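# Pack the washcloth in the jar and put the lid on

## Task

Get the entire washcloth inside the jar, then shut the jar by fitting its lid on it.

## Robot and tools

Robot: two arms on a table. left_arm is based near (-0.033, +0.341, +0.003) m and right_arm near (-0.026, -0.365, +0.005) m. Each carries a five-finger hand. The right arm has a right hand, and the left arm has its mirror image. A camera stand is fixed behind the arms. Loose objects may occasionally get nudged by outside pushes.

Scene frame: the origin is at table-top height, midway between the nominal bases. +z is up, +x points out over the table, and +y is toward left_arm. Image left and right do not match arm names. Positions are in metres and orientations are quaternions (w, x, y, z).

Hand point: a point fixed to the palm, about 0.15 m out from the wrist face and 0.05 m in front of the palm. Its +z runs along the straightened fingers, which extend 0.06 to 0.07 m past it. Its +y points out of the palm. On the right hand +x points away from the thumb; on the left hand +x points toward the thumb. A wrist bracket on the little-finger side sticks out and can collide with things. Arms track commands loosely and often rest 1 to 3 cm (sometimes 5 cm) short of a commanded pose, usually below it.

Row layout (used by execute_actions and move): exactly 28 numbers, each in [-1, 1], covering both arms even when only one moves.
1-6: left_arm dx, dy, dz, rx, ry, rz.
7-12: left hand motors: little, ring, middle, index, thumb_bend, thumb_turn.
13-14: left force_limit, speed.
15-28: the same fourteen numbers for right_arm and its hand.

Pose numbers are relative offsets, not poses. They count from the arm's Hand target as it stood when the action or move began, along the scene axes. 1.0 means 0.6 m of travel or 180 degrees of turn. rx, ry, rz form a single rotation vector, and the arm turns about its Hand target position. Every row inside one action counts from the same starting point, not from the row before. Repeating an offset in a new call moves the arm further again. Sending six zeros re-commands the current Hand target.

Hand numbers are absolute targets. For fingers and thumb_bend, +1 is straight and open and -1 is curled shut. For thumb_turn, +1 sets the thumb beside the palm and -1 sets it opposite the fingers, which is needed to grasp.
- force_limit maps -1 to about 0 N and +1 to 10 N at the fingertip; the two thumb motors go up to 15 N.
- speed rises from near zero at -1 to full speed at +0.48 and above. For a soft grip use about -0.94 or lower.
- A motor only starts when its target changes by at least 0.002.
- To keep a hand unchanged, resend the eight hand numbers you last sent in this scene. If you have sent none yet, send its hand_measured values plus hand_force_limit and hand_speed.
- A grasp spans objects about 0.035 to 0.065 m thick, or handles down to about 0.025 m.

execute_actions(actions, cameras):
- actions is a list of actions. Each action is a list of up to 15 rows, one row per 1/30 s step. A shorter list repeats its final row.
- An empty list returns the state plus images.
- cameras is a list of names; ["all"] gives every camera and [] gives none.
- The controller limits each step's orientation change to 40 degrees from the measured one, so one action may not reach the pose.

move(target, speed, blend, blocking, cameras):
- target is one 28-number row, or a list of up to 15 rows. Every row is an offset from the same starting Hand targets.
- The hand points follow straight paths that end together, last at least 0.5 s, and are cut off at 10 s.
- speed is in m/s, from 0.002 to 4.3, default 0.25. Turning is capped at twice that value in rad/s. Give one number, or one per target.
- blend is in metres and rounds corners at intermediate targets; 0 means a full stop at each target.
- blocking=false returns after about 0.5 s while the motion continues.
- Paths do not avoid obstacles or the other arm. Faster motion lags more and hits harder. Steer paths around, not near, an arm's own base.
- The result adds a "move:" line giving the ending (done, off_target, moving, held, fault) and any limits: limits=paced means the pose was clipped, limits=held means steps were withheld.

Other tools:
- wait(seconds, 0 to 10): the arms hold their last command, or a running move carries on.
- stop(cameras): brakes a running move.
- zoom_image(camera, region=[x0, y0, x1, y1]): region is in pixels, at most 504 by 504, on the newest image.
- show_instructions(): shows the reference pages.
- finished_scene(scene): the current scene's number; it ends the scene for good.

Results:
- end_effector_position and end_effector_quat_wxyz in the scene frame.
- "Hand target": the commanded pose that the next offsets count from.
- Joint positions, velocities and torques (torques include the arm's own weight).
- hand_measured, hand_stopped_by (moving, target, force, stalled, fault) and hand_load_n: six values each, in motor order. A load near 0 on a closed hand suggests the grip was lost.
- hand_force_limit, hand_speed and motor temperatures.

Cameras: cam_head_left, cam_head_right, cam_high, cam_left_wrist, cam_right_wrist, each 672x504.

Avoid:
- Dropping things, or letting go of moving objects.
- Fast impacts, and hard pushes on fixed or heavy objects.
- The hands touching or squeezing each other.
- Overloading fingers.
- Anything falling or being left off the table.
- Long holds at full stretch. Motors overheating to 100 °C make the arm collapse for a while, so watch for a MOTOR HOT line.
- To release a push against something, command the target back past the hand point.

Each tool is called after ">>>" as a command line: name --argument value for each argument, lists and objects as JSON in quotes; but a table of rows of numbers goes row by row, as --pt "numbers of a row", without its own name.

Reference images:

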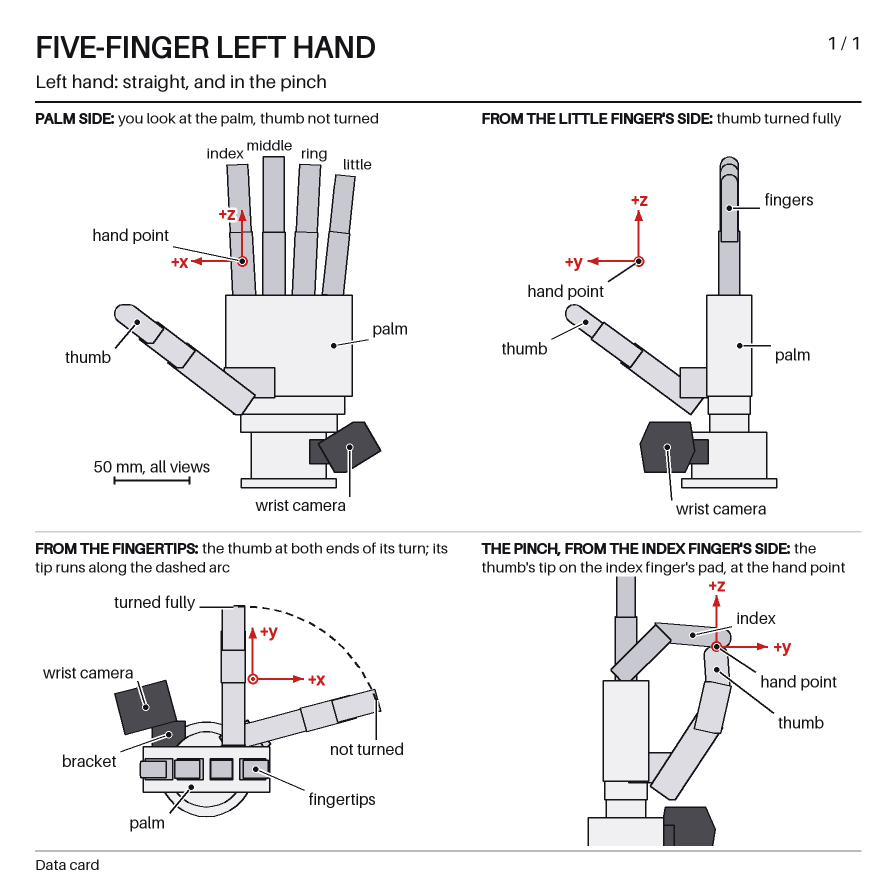

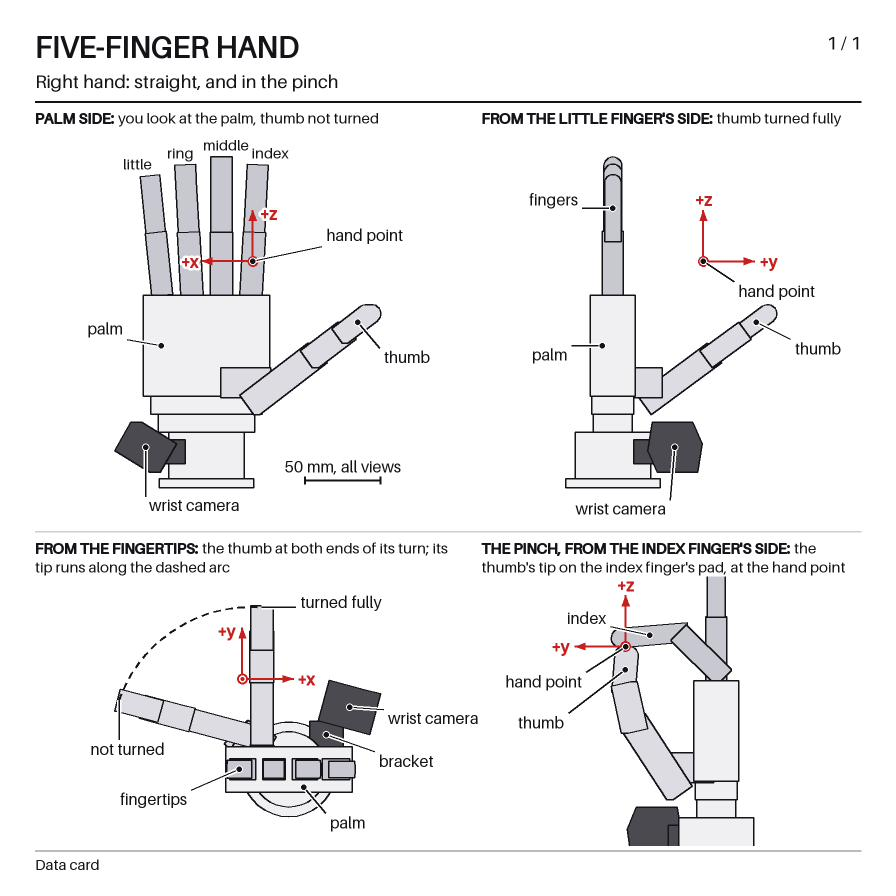

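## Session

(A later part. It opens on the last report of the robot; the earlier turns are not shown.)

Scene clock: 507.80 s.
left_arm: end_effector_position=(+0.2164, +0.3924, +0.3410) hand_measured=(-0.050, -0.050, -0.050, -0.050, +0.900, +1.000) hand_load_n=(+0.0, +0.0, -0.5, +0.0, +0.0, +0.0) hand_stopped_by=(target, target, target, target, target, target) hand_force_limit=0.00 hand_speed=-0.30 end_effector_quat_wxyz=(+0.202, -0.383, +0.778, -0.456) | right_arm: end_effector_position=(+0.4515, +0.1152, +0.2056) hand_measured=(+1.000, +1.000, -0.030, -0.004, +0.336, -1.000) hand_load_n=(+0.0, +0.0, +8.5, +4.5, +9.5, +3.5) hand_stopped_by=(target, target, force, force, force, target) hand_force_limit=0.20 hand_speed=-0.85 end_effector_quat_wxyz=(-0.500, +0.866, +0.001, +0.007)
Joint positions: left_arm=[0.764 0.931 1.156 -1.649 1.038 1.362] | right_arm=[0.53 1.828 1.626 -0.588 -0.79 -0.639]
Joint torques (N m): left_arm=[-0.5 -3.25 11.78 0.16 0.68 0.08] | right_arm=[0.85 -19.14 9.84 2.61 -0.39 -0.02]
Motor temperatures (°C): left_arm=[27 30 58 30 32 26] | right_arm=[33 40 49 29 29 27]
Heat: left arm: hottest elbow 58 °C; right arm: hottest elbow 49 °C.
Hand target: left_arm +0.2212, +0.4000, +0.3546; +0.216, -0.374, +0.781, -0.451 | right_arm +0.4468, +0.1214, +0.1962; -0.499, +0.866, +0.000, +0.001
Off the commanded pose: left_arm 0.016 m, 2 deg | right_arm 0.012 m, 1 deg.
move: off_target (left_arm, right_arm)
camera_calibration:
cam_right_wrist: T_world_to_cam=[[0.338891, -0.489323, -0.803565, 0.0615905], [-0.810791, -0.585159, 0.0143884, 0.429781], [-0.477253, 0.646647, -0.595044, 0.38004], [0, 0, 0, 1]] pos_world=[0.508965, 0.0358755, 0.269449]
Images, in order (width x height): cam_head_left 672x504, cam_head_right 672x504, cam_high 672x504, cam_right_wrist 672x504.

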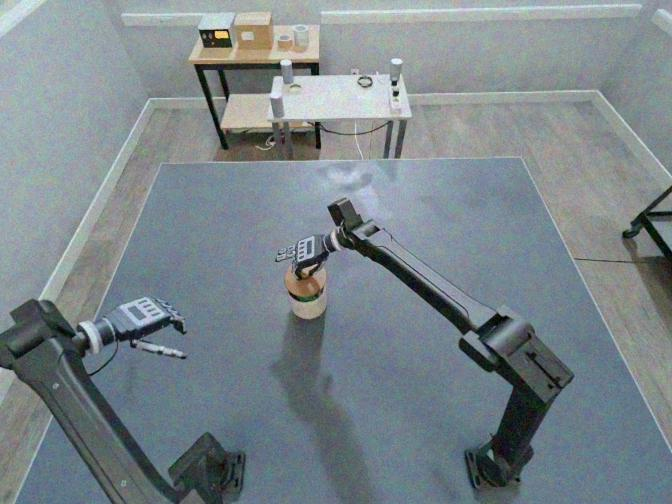

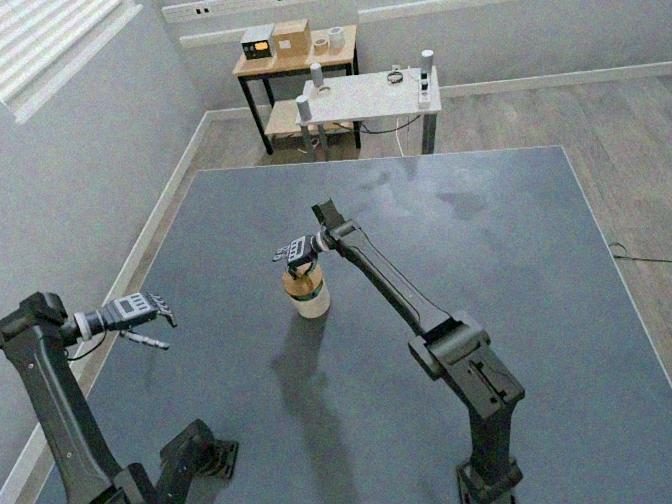

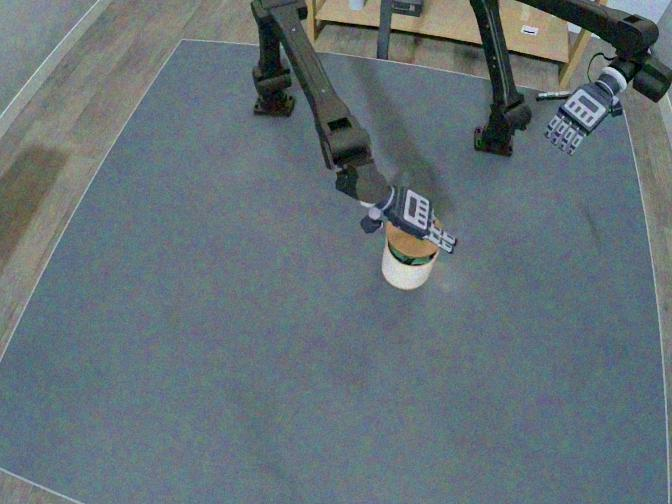

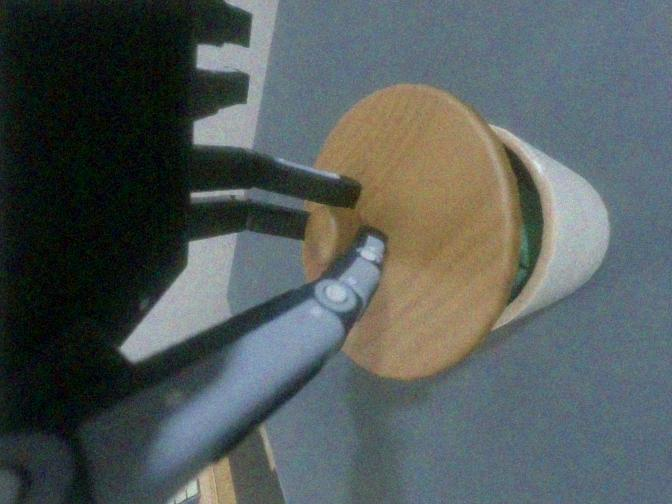

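>>> move --pt "0 0 0 0 0 0 -0.05 -0.05 -0.05 -0.05 0.9 1 0.0 -0.3 0.0 0.003 -0.033 0 0 0 1 1 -0.5 -0.5 -0.1 -1 0.2 -0.85" --speed 0.04 --cameras '["cam_head_left","cam_head_right","cam_high","cam_right_wrist"]'

>>> zoom_image --camera "cam_head_left" --region '[260, 220, 360, 330]'

>>> zoom_image --camera "cam_high" --region '[360, 190, 460, 300]'

>>> zoom_image --camera "cam_right_wrist" --region '[290, 70, 630, 400]'

Scene clock: 514.80 s.
left_arm: end_effector_position=(+0.2164, +0.3924, +0.3410) hand_measured=(-0.050, -0.050, -0.050, -0.050, +0.900, +1.000) hand_load_n=(+0.0, +0.0, +0.0, +0.0, +0.0, +0.0) hand_stopped_by=(target, target, target, target, target, target) hand_force_limit=0.00 hand_speed=-0.30 end_effector_quat_wxyz=(+0.202, -0.383, +0.778, -0.456) | right_arm: end_effector_position=(+0.4518, +0.1159, +0.1941) hand_measured=(+1.000, +1.000, -0.030, -0.004, +0.336, -1.000) hand_load_n=(+0.0, +0.0, +8.5, +4.5, +9.5, +3.5) hand_stopped_by=(target, target, force, force, force, target) hand_force_limit=0.20 hand_speed=-0.85 end_effector_quat_wxyz=(-0.503, +0.864, +0.002, +0.012)
Joint positions: left_arm=[0.764 0.931 1.156 -1.649 1.038 1.362] | right_arm=[0.531 1.83 1.594 -0.54 -0.788 -0.635]
Joint torques (N m): left_arm=[-0.44 -3.14 11.71 0.14 0.69 0.1] | right_arm=[0.85 -17.9 9.76 2.66 -0.41 -0.08]
Motor temperatures (°C): left_arm=[27 30 59 30 32 26] | right_arm=[33 40 48 29 29 27]
Heat: left arm: hottest elbow 59 °C; right arm: hottest elbow 48 °C.
Hand target: left_arm +0.2212, +0.4000, +0.3546; +0.216, -0.374, +0.781, -0.451 | right_arm +0.4469, +0.1230, +0.1765; -0.499, +0.866, +0.000, +0.000
Off the commanded pose: left_arm 0.016 m, 2 deg | right_arm 0.020 m, 1 deg.
move: off_target (left_arm, right_arm)
camera_calibration:
cam_right_wrist: T_world_to_cam=[[0.345002, -0.484937, -0.803623, 0.0492838], [-0.81251, -0.582939, 0.00295013, 0.433399], [-0.469894, 0.651934, -0.595132, 0.369032], [0, 0, 0, 1]] pos_world=[0.508544, 0.0359601, 0.25795]
Images, in order (width x height): cam_head_left 672x504, cam_head_right 672x504, cam_high 672x504, cam_right_wrist 672x504.

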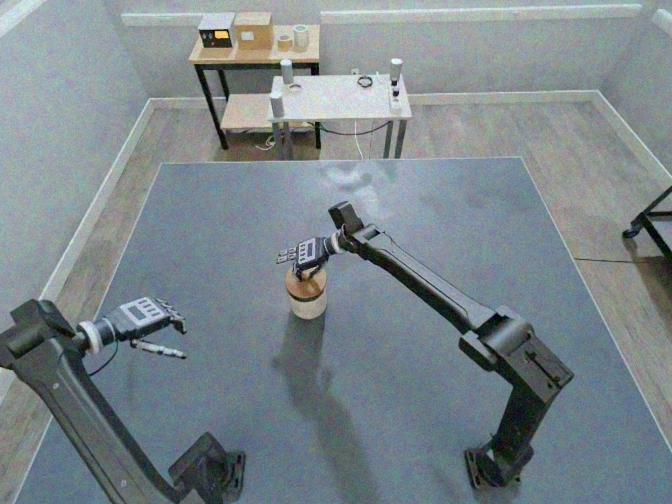

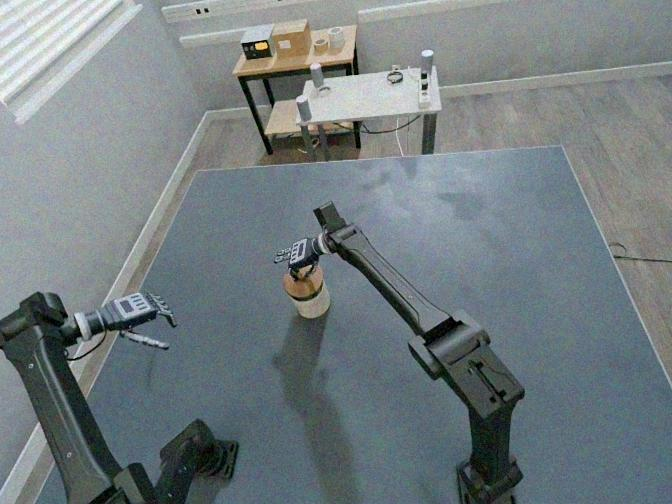

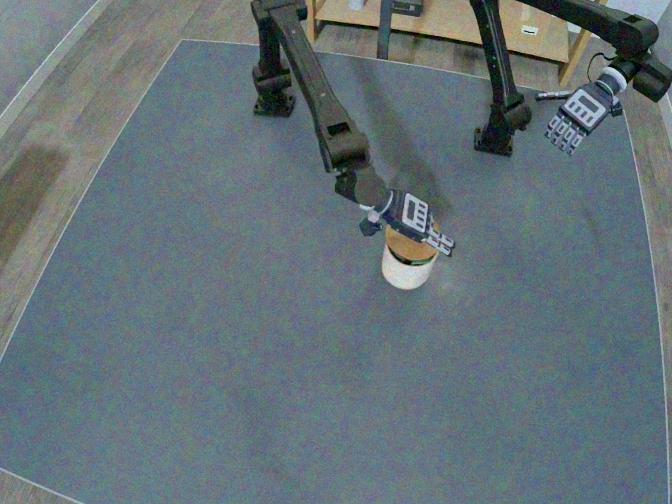

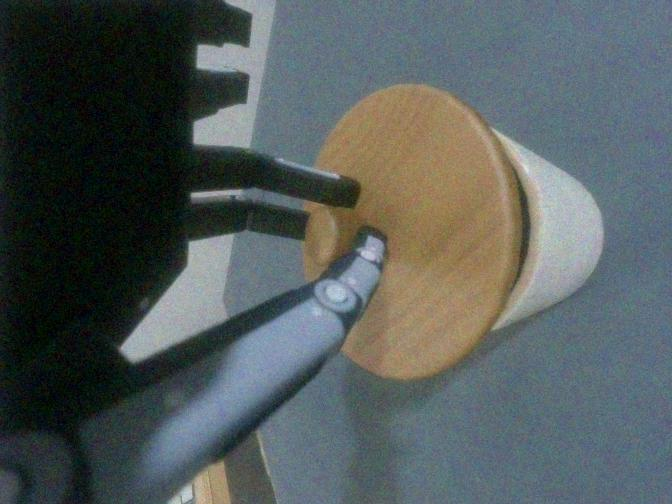

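Scaled by 4.582 from the camera's 672x504 image, which has a finer 960x720 frame.

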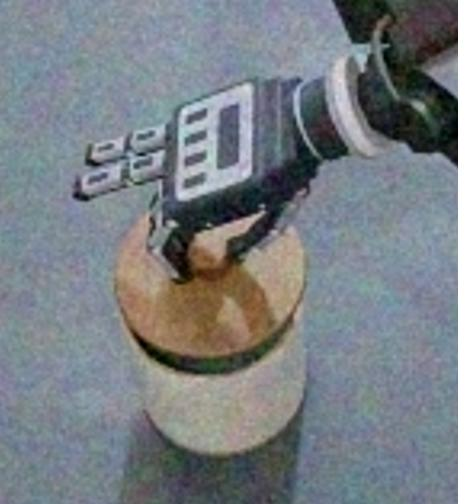

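Scaled by 4.582 from the camera's 672x504 image, which has a finer 960x720 frame.

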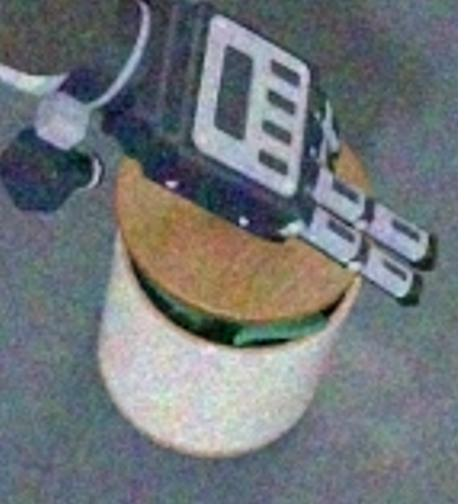

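Scaled by 1.482 from the camera's 672x504 image, which has a finer 960x720 frame.

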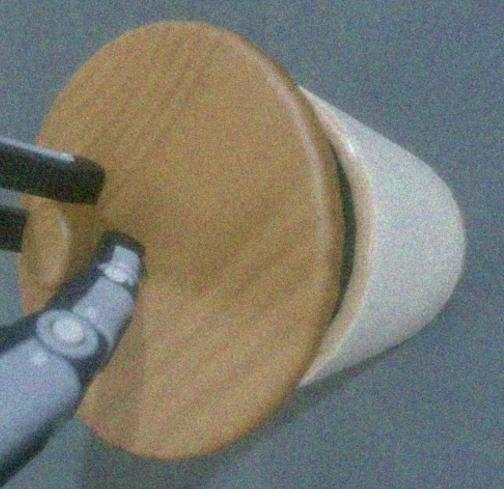

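>>> move --pt "0 0 0 0 0 0 -0.05 -0.05 -0.05 -0.05 0.9 1 0.0 -0.3 0.0 0.0 -0.02 0 0 0 1 1 -0.5 -0.5 -0.1 -1 0.2 -0.85" --speed 0.04 --cameras '["cam_head_left","cam_high","cam_right_wrist"]'

>>> zoom_image --camera "cam_head_left" --region '[260, 220, 360, 330]'

>>> zoom_image --camera "cam_high" --region '[360, 190, 460, 300]'

>>> zoom_image --camera "cam_right_wrist" --region '[290, 70, 630, 400]'

Scene clock: 517.90 s.
left_arm: end_effector_position=(+0.2164, +0.3924, +0.3410) hand_measured=(-0.050, -0.050, -0.050, -0.050, +0.900, +1.000) hand_load_n=(+0.0, +0.0, +0.0, +0.0, +0.0, +0.0) hand_stopped_by=(target, target, target, target, target, target) hand_force_limit=0.00 hand_speed=-0.30 end_effector_quat_wxyz=(+0.202, -0.383, +0.778, -0.456) | right_arm: end_effector_position=(+0.4521, +0.1159, +0.1806) hand_measured=(+1.000, +1.000, -0.030, -0.004, +0.336, -1.000) hand_load_n=(+0.0, +0.0, +8.5, +4.5, +9.5, +3.5) hand_stopped_by=(target, target, force, force, force, target) hand_force_limit=0.20 hand_speed=-0.85 end_effector_quat_wxyz=(-0.502, +0.865, +0.001, +0.011)
Joint positions: left_arm=[0.764 0.931 1.156 -1.649 1.038 1.362] | right_arm=[0.531 1.84 1.573 -0.511 -0.786 -0.634]
Joint velocities: left_arm=[within noise] | right_arm=[-0.005 -0.005 -0.007 -0.007 0.007 0.154]
Joint torques (N m): left_arm=[-0.62 -2.96 11.73 0.14 0.68 0.1] | right_arm=[0.73 -18.08 9.76 2.56 -0.49 -0.07]
Motor temperatures (°C): left_arm=[27 29 59 30 32 26] | right_arm=[33 40 48 29 29 27]
Heat: left arm: hottest elbow 59 °C; right arm: hottest elbow 48 °C.
Hand target: left_arm +0.2212, +0.4000, +0.3546; +0.216, -0.374, +0.781, -0.451 | right_arm +0.4469, +0.1230, +0.1645; -0.499, +0.866, +0.000, +0.001
Off the commanded pose: left_arm 0.016 m, 2 deg | right_arm 0.018 m, 1 deg.
move: off_target (left_arm, right_arm)
camera_calibration:
cam_right_wrist: T_world_to_cam=[[0.342376, -0.486962, -0.803521, 0.0397156], [-0.813275, -0.581847, 0.00608677, 0.43327], [-0.470491, 0.6514, -0.595245, 0.361489], [0, 0, 0, 1]] pos_world=[0.508848, 0.0359628, 0.24445]
Images, in order (width x height): cam_head_left 672x504, cam_high 672x504, cam_right_wrist 672x504.

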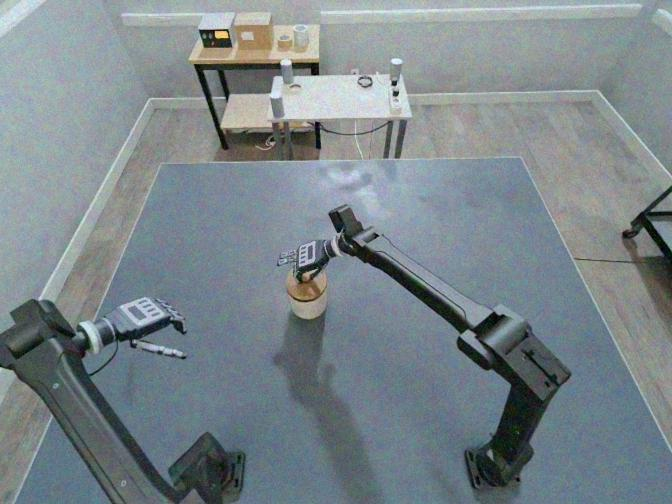

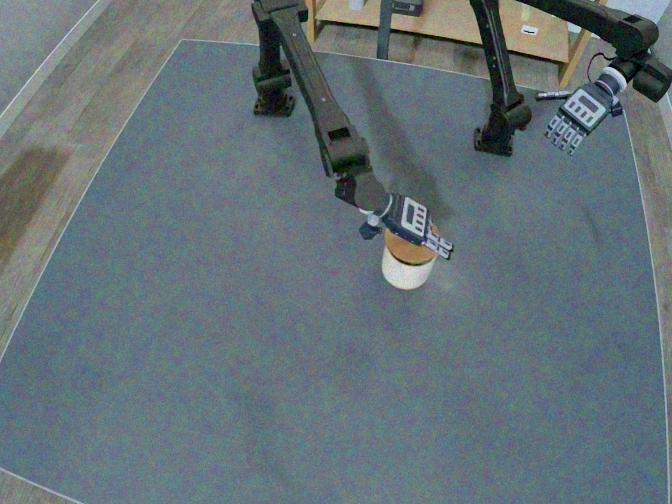

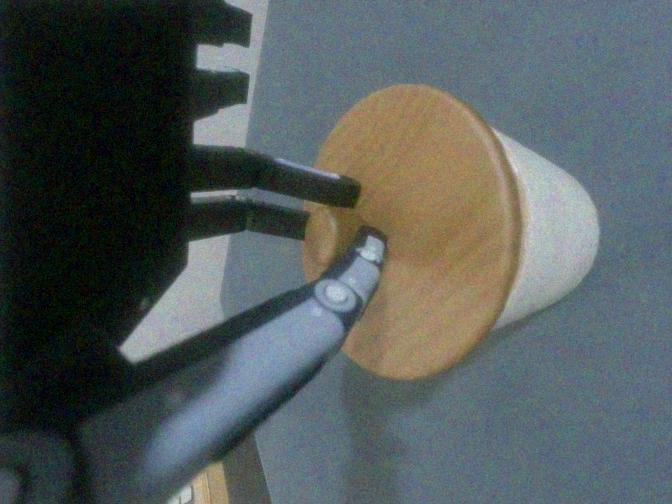

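Scaled by 4.582 from the camera's 672x504 image, which has a finer 960x720 frame.

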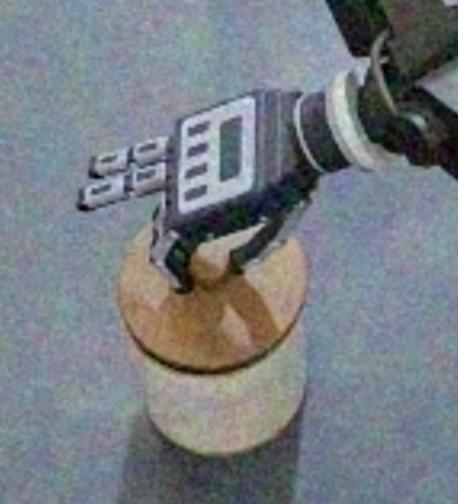

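Scaled by 4.582 from the camera's 672x504 image, which has a finer 960x720 frame.

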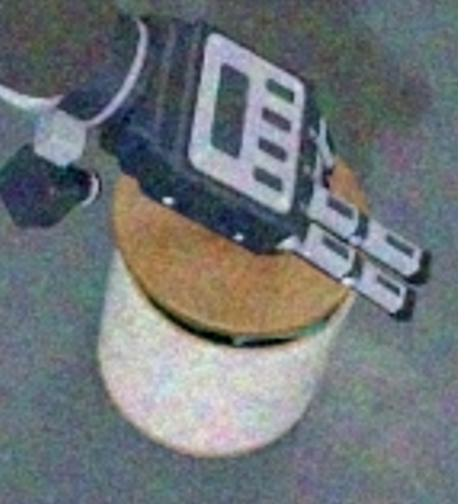

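Scaled by 1.482 from the camera's 672x504 image, which has a finer 960x720 frame.

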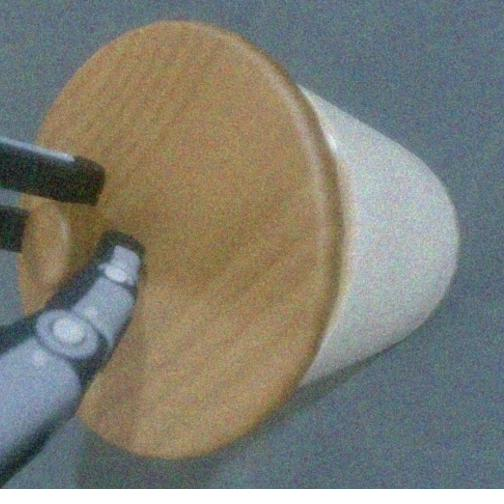

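>>> move --pt "0 0 0 0 0 0 -0.05 -0.05 -0.05 -0.05 0.9 1 0.0 -0.3 0.0 0.0 -0.015 0 0 0 1 1 -0.5 -0.5 -0.1 -1 0.2 -0.85" --speed 0.04 --cameras '["cam_head_left","cam_high","cam_right_wrist"]'

>>> zoom_image --camera "cam_head_left" --region '[270, 240, 350, 330]'

>>> zoom_image --camera "cam_high" --region '[370, 210, 450, 300]'

>>> zoom_image --camera "cam_right_wrist" --region '[290, 70, 630, 400]'

Scene clock: 521.23 s.
left_arm: end_effector_position=(+0.2164, +0.3924, +0.3410) hand_measured=(-0.050, -0.050, -0.050, -0.050, +0.900, +1.000) hand_load_n=(-0.5, +0.0, +0.0, +0.0, +0.0, +0.0) hand_stopped_by=(target, target, target, target, target, target) hand_force_limit=0.00 hand_speed=-0.30 end_effector_quat_wxyz=(+0.202, -0.383, +0.778, -0.456) | right_arm: end_effector_position=(+0.4525, +0.1162, +0.1729) hand_measured=(+1.000, +1.000, -0.030, -0.004, +0.336, -1.000) hand_load_n=(+0.0, +0.0, +8.5, +4.5, +9.5, +3.5) hand_stopped_by=(target, target, force, force, force, target) hand_force_limit=0.20 hand_speed=-0.85 end_effector_quat_wxyz=(-0.502, +0.865, +0.002, +0.012)
Joint positions: left_arm=[0.764 0.931 1.156 -1.649 1.038 1.362] | right_arm=[0.531 1.846 1.56 -0.49 -0.786 -0.634]
Joint torques (N m): left_arm=[-0.44 -2.96 11.75 0.16 0.68 0.11] | right_arm=[0.79 -18.08 9.63 2.61 -0.46 -0.06]
Motor temperatures (°C): left_arm=[27 29 59 30 32 26] | right_arm=[33 39 48 29 29 27]
Heat: left arm: hottest elbow 59 °C; right arm: hottest elbow 48 °C.
Hand target: left_arm +0.2212, +0.4000, +0.3546; +0.216, -0.374, +0.781, -0.451 | right_arm +0.4469, +0.1230, +0.1555; -0.499, +0.866, +0.000, +0.001
Off the commanded pose: left_arm 0.016 m, 2 deg | right_arm 0.020 m, 1 deg.
move: off_target (left_arm, right_arm)
camera_calibration:
cam_right_wrist: T_world_to_cam=[[0.343879, -0.48586, -0.803547, 0.032759], [-0.81328, -0.58186, 0.00377444, 0.434142], [-0.469386, 0.652211, -0.595229, 0.356275], [0, 0, 0, 1]] pos_world=[0.509044, 0.0361601, 0.23675]
Images, in order (width x height): cam_head_left 672x504, cam_high 672x504, cam_right_wrist 672x504.

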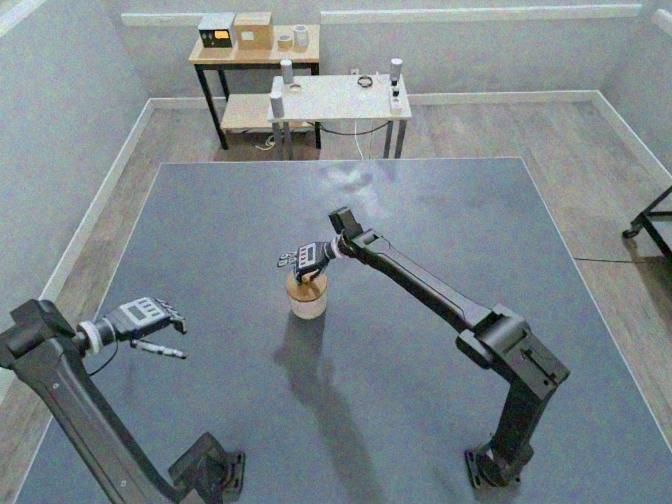

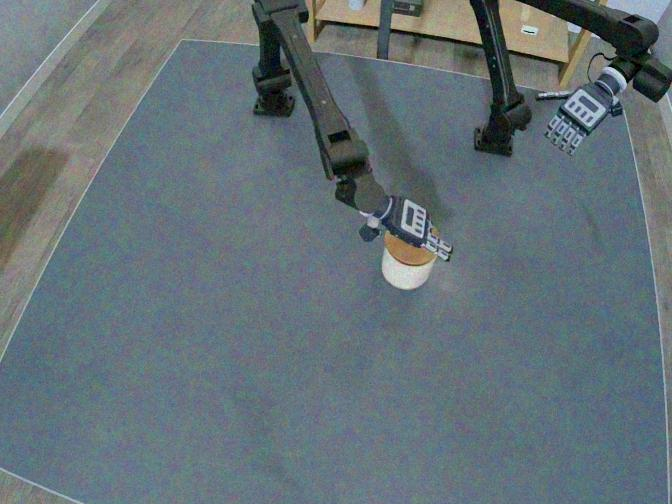

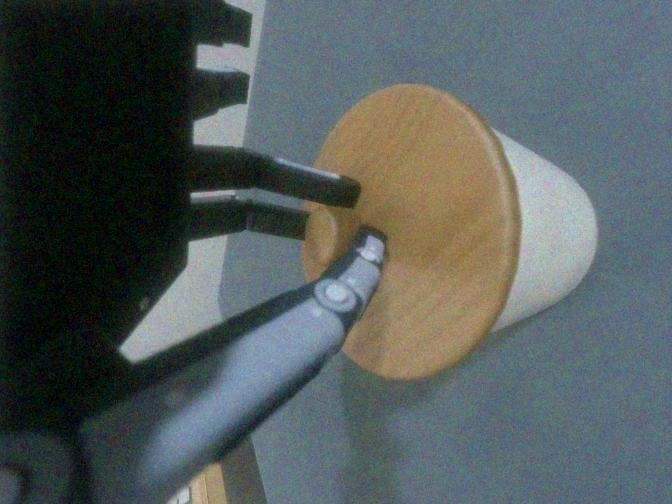

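Scaled by 5.600 from the camera's 672x504 image, which has a finer 960x720 frame.

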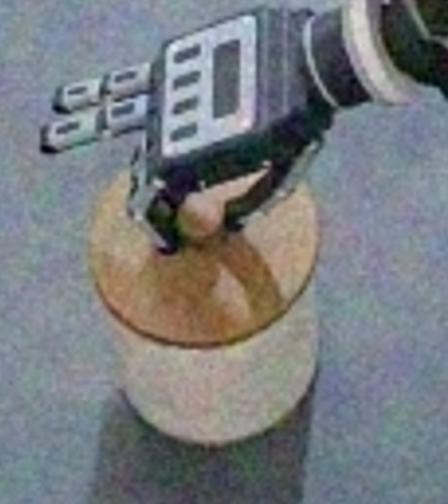

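Scaled by 5.600 from the camera's 672x504 image, which has a finer 960x720 frame.

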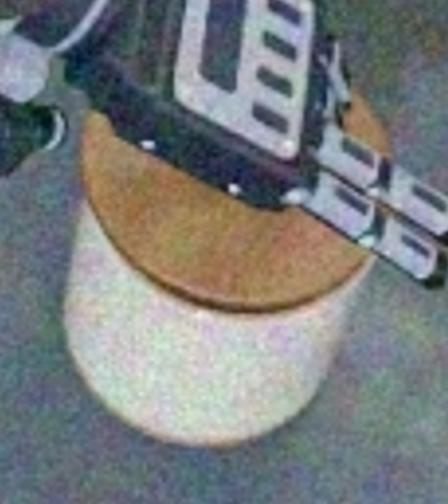

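Scaled by 1.482 from the camera's 672x504 image, which has a finer 960x720 frame.

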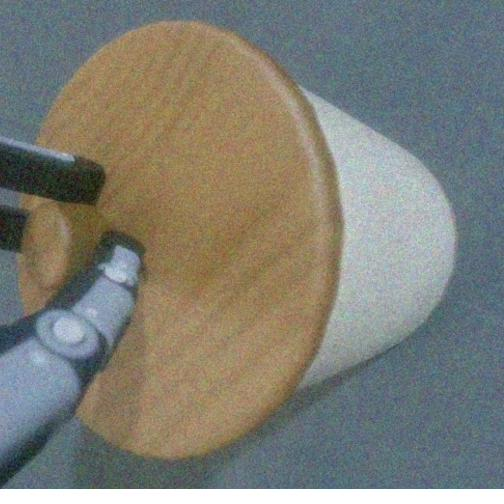

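>>> move --pt "0 0 0 0 0 0 -0.05 -0.05 -0.05 -0.05 0.9 1 0.0 -0.3 0.0 0.0 -0.02 0 0 0 1 1 -0.5 -0.5 -0.1 -1 0.2 -0.85" --speed 0.03 --cameras '["cam_head_left","cam_high","cam_right_wrist"]'

>>> zoom_image --camera "cam_head_left" --region '[270, 240, 350, 330]'

>>> zoom_image --camera "cam_high" --region '[370, 210, 450, 300]'

>>> zoom_image --camera "cam_right_wrist" --region '[290, 70, 630, 400]'

Scene clock: 524.33 s.
left_arm: end_effector_position=(+0.2164, +0.3924, +0.3410) hand_measured=(-0.050, -0.050, -0.050, -0.050, +0.900, +1.000) hand_load_n=(+0.0, +0.0, +0.0, +0.0, +0.0, +0.0) hand_stopped_by=(target, target, target, target, target, target) hand_force_limit=0.00 hand_speed=-0.30 end_effector_quat_wxyz=(+0.202, -0.383, +0.778, -0.456) | right_arm: end_effector_position=(+0.4525, +0.1166, +0.1673) hand_measured=(+1.000, +1.000, -0.030, -0.004, +0.336, -1.000) hand_load_n=(+0.0, +0.0, +8.0, +4.5, +9.5, +4.0) hand_stopped_by=(target, target, force, force, force, target) hand_force_limit=0.20 hand_speed=-0.85 end_effector_quat_wxyz=(-0.505, +0.863, +0.002, +0.014)
Joint positions: left_arm=[0.764 0.931 1.156 -1.649 1.038 1.362] | right_arm=[0.531 1.848 1.544 -0.464 -0.788 -0.63]
Joint torques (N m): left_arm=[-0.44 -3.19 11.75 0.12 0.68 0.07] | right_arm=[0.67 -17.2 9.35 2.69 -0.42 -0.1]
Motor temperatures (°C): left_arm=[27 29 59 30 32 26] | right_arm=[33 39 48 29 29 27]
Heat: left arm: hottest elbow 59 °C; right arm: hottest elbow 48 °C.
Hand target: left_arm +0.2212, +0.4000, +0.3546; +0.216, -0.374, +0.781, -0.451 | right_arm +0.4469, +0.1230, +0.1433; -0.499, +0.866, +0.000, +0.000
Off the commanded pose: left_arm 0.016 m, 2 deg | right_arm 0.025 m, 2 deg.
move: off_target (left_arm, right_arm)
camera_calibration:
cam_right_wrist: T_world_to_cam=[[0.346569, -0.481687, -0.804902, 0.0269901], [-0.813808, -0.581128, -0.00263254, 0.435628], [-0.466483, 0.655948, -0.593402, 0.35065], [0, 0, 0, 1]] pos_world=[0.508736, 0.0361485, 0.230947]
Images, in order (width x height): cam_head_left 672x504, cam_high 672x504, cam_right_wrist 672x504.

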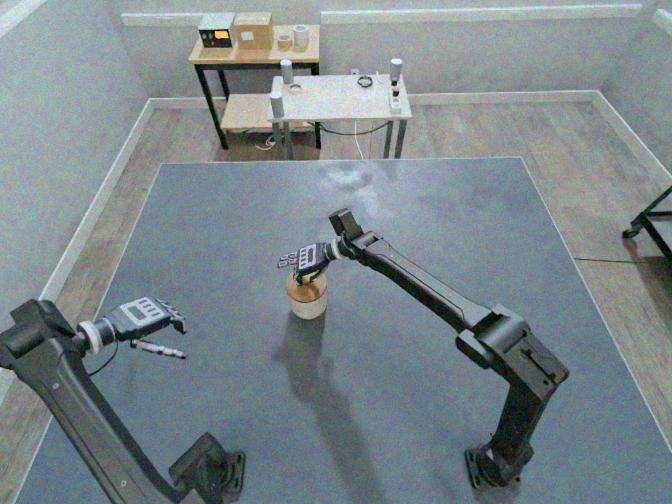

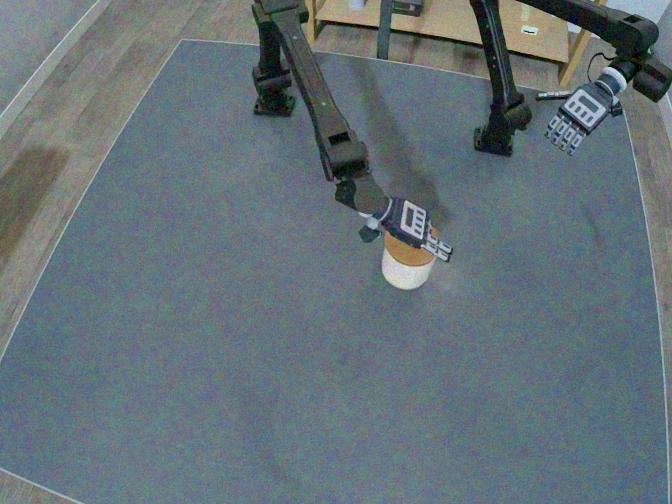

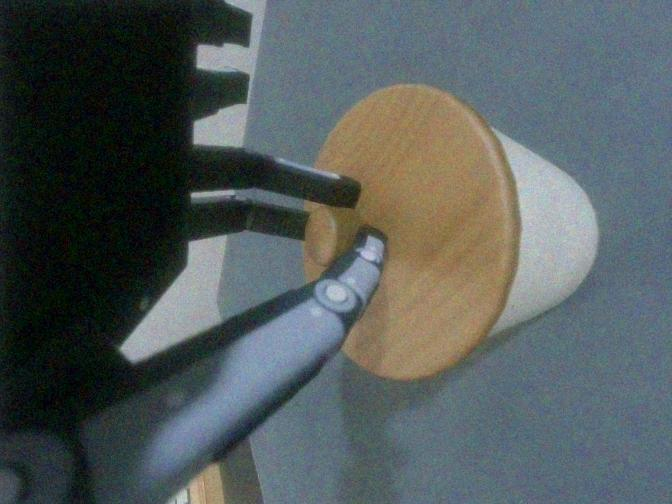

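Scaled by 5.600 from the camera's 672x504 image, which has a finer 960x720 frame.

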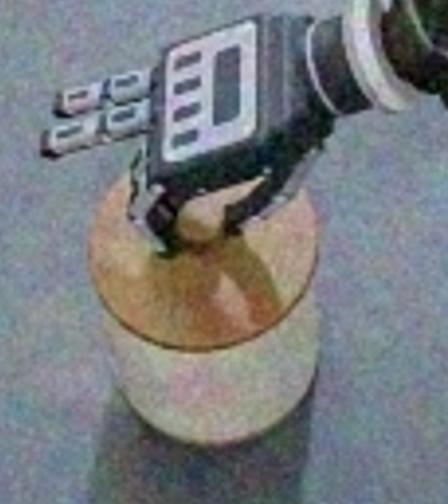

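Scaled by 5.600 from the camera's 672x504 image, which has a finer 960x720 frame.

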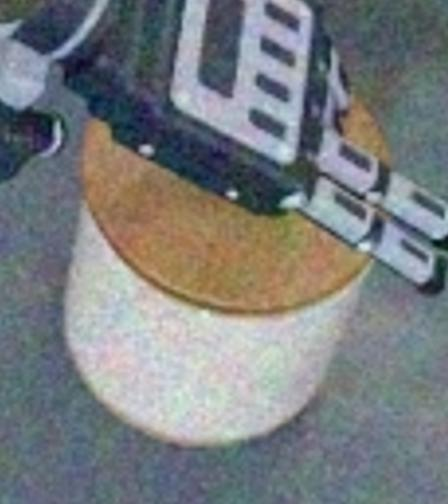

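Scaled by 1.482 from the camera's 672x504 image, which has a finer 960x720 frame.

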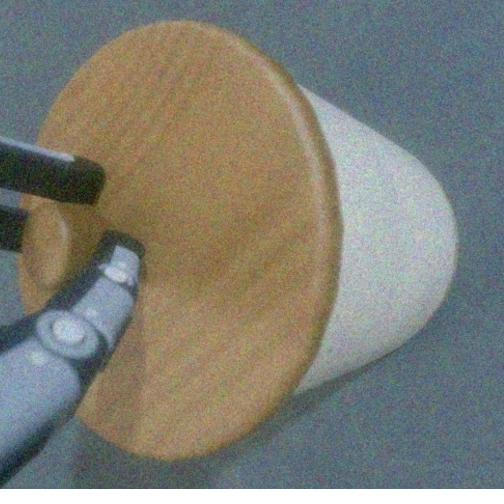

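>>> move --pt "0 0 0 0 0 0 -0.05 -0.05 -0.05 -0.05 0.9 1 0.0 -0.3 0.0 0.0 -0.017 0 0 0 1 1 -0.5 -0.5 -0.1 -1 0.2 -0.85" --speed 0.03 --cameras '["cam_head_left","cam_high","cam_right_wrist"]'

>>> zoom_image --camera "cam_head_left" --region '[270, 240, 350, 330]'

>>> zoom_image --camera "cam_high" --region '[370, 210, 450, 300]'

Scene clock: 528.53 s.
left_arm: end_effector_position=(+0.2164, +0.3924, +0.3410) hand_measured=(-0.050, -0.050, -0.050, -0.050, +0.900, +1.000) hand_load_n=(+0.5, +0.0, +0.0, +0.0, +0.0, +0.0) hand_stopped_by=(target, target, target, target, target, target) hand_force_limit=0.00 hand_speed=-0.30 end_effector_quat_wxyz=(+0.202, -0.383, +0.778, -0.456) | right_arm: end_effector_position=(+0.4524, +0.1169, +0.1602) hand_measured=(+1.000, +1.000, -0.030, -0.004, +0.336, -1.000) hand_load_n=(+0.0, +0.0, +7.5, +4.5, +10.5, +4.0) hand_stopped_by=(target, target, force, force, force, target) hand_force_limit=0.20 hand_speed=-0.85 end_effector_quat_wxyz=(-0.506, +0.862, +0.003, +0.015)
Joint positions: left_arm=[0.764 0.931 1.156 -1.649 1.038 1.362] | right_arm=[0.531 1.853 1.53 -0.44 -0.789 -0.628]
Joint torques (N m): left_arm=[-0.56 -3.02 11.75 0.17 0.69 0.09] | right_arm=[0.79 -17.03 9.22 2.71 -0.34 -0.11]
Motor temperatures (°C): left_arm=[27 29 60 30 32 26] | right_arm=[33 39 48 29 29 27]
Heat: left arm: hottest elbow 60 °C; right arm: hottest elbow 48 °C.
Hand target: left_arm +0.2212, +0.4000, +0.3546; +0.216, -0.374, +0.781, -0.451 | right_arm +0.4470, +0.1230, +0.1331; -0.499, +0.866, +0.000, +0.001
Off the commanded pose: left_arm 0.016 m, 2 deg | right_arm 0.028 m, 2 deg.
move: off_target (left_arm, right_arm)
camera_calibration:
cam_right_wrist: T_world_to_cam=[[0.34783, -0.478813, -0.806072, 0.0207572], [-0.813728, -0.581216, -0.00588722, 0.436328], [-0.465683, 0.657972, -0.591788, 0.3453], [0, 0, 0, 1]] pos_world=[0.508633, 0.0363418, 0.223645]
Images, in order (width x height): cam_head_left 672x504, cam_high 672x504, cam_right_wrist 672x504.

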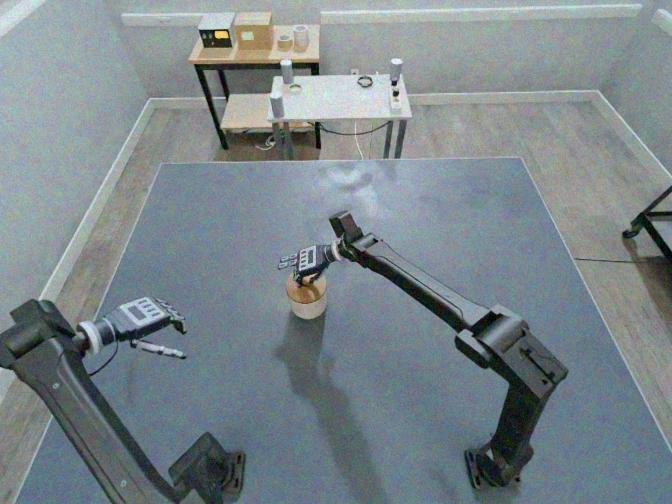

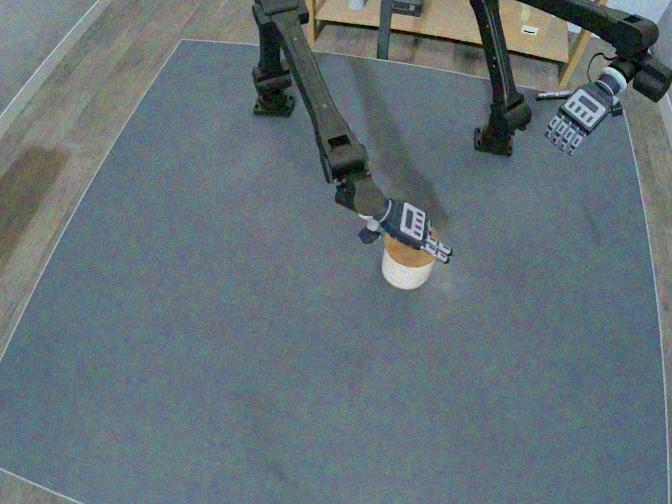

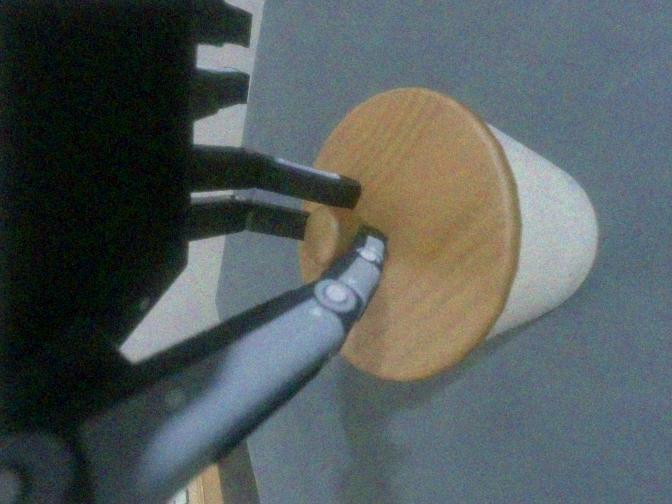

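Scaled by 5.600 from the camera's 672x504 image, which has a finer 960x720 frame.

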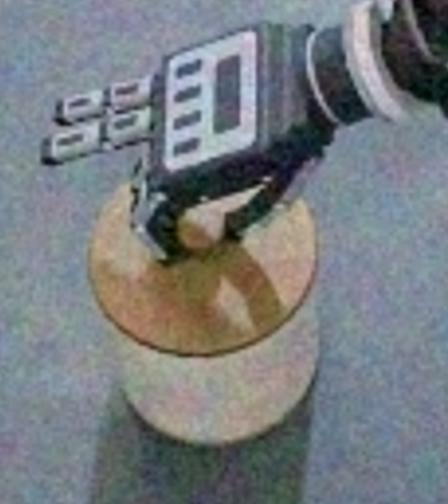

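Scaled by 5.600 from the camera's 672x504 image, which has a finer 960x720 frame.

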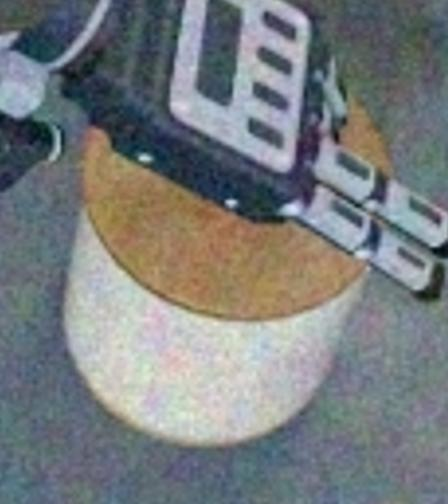

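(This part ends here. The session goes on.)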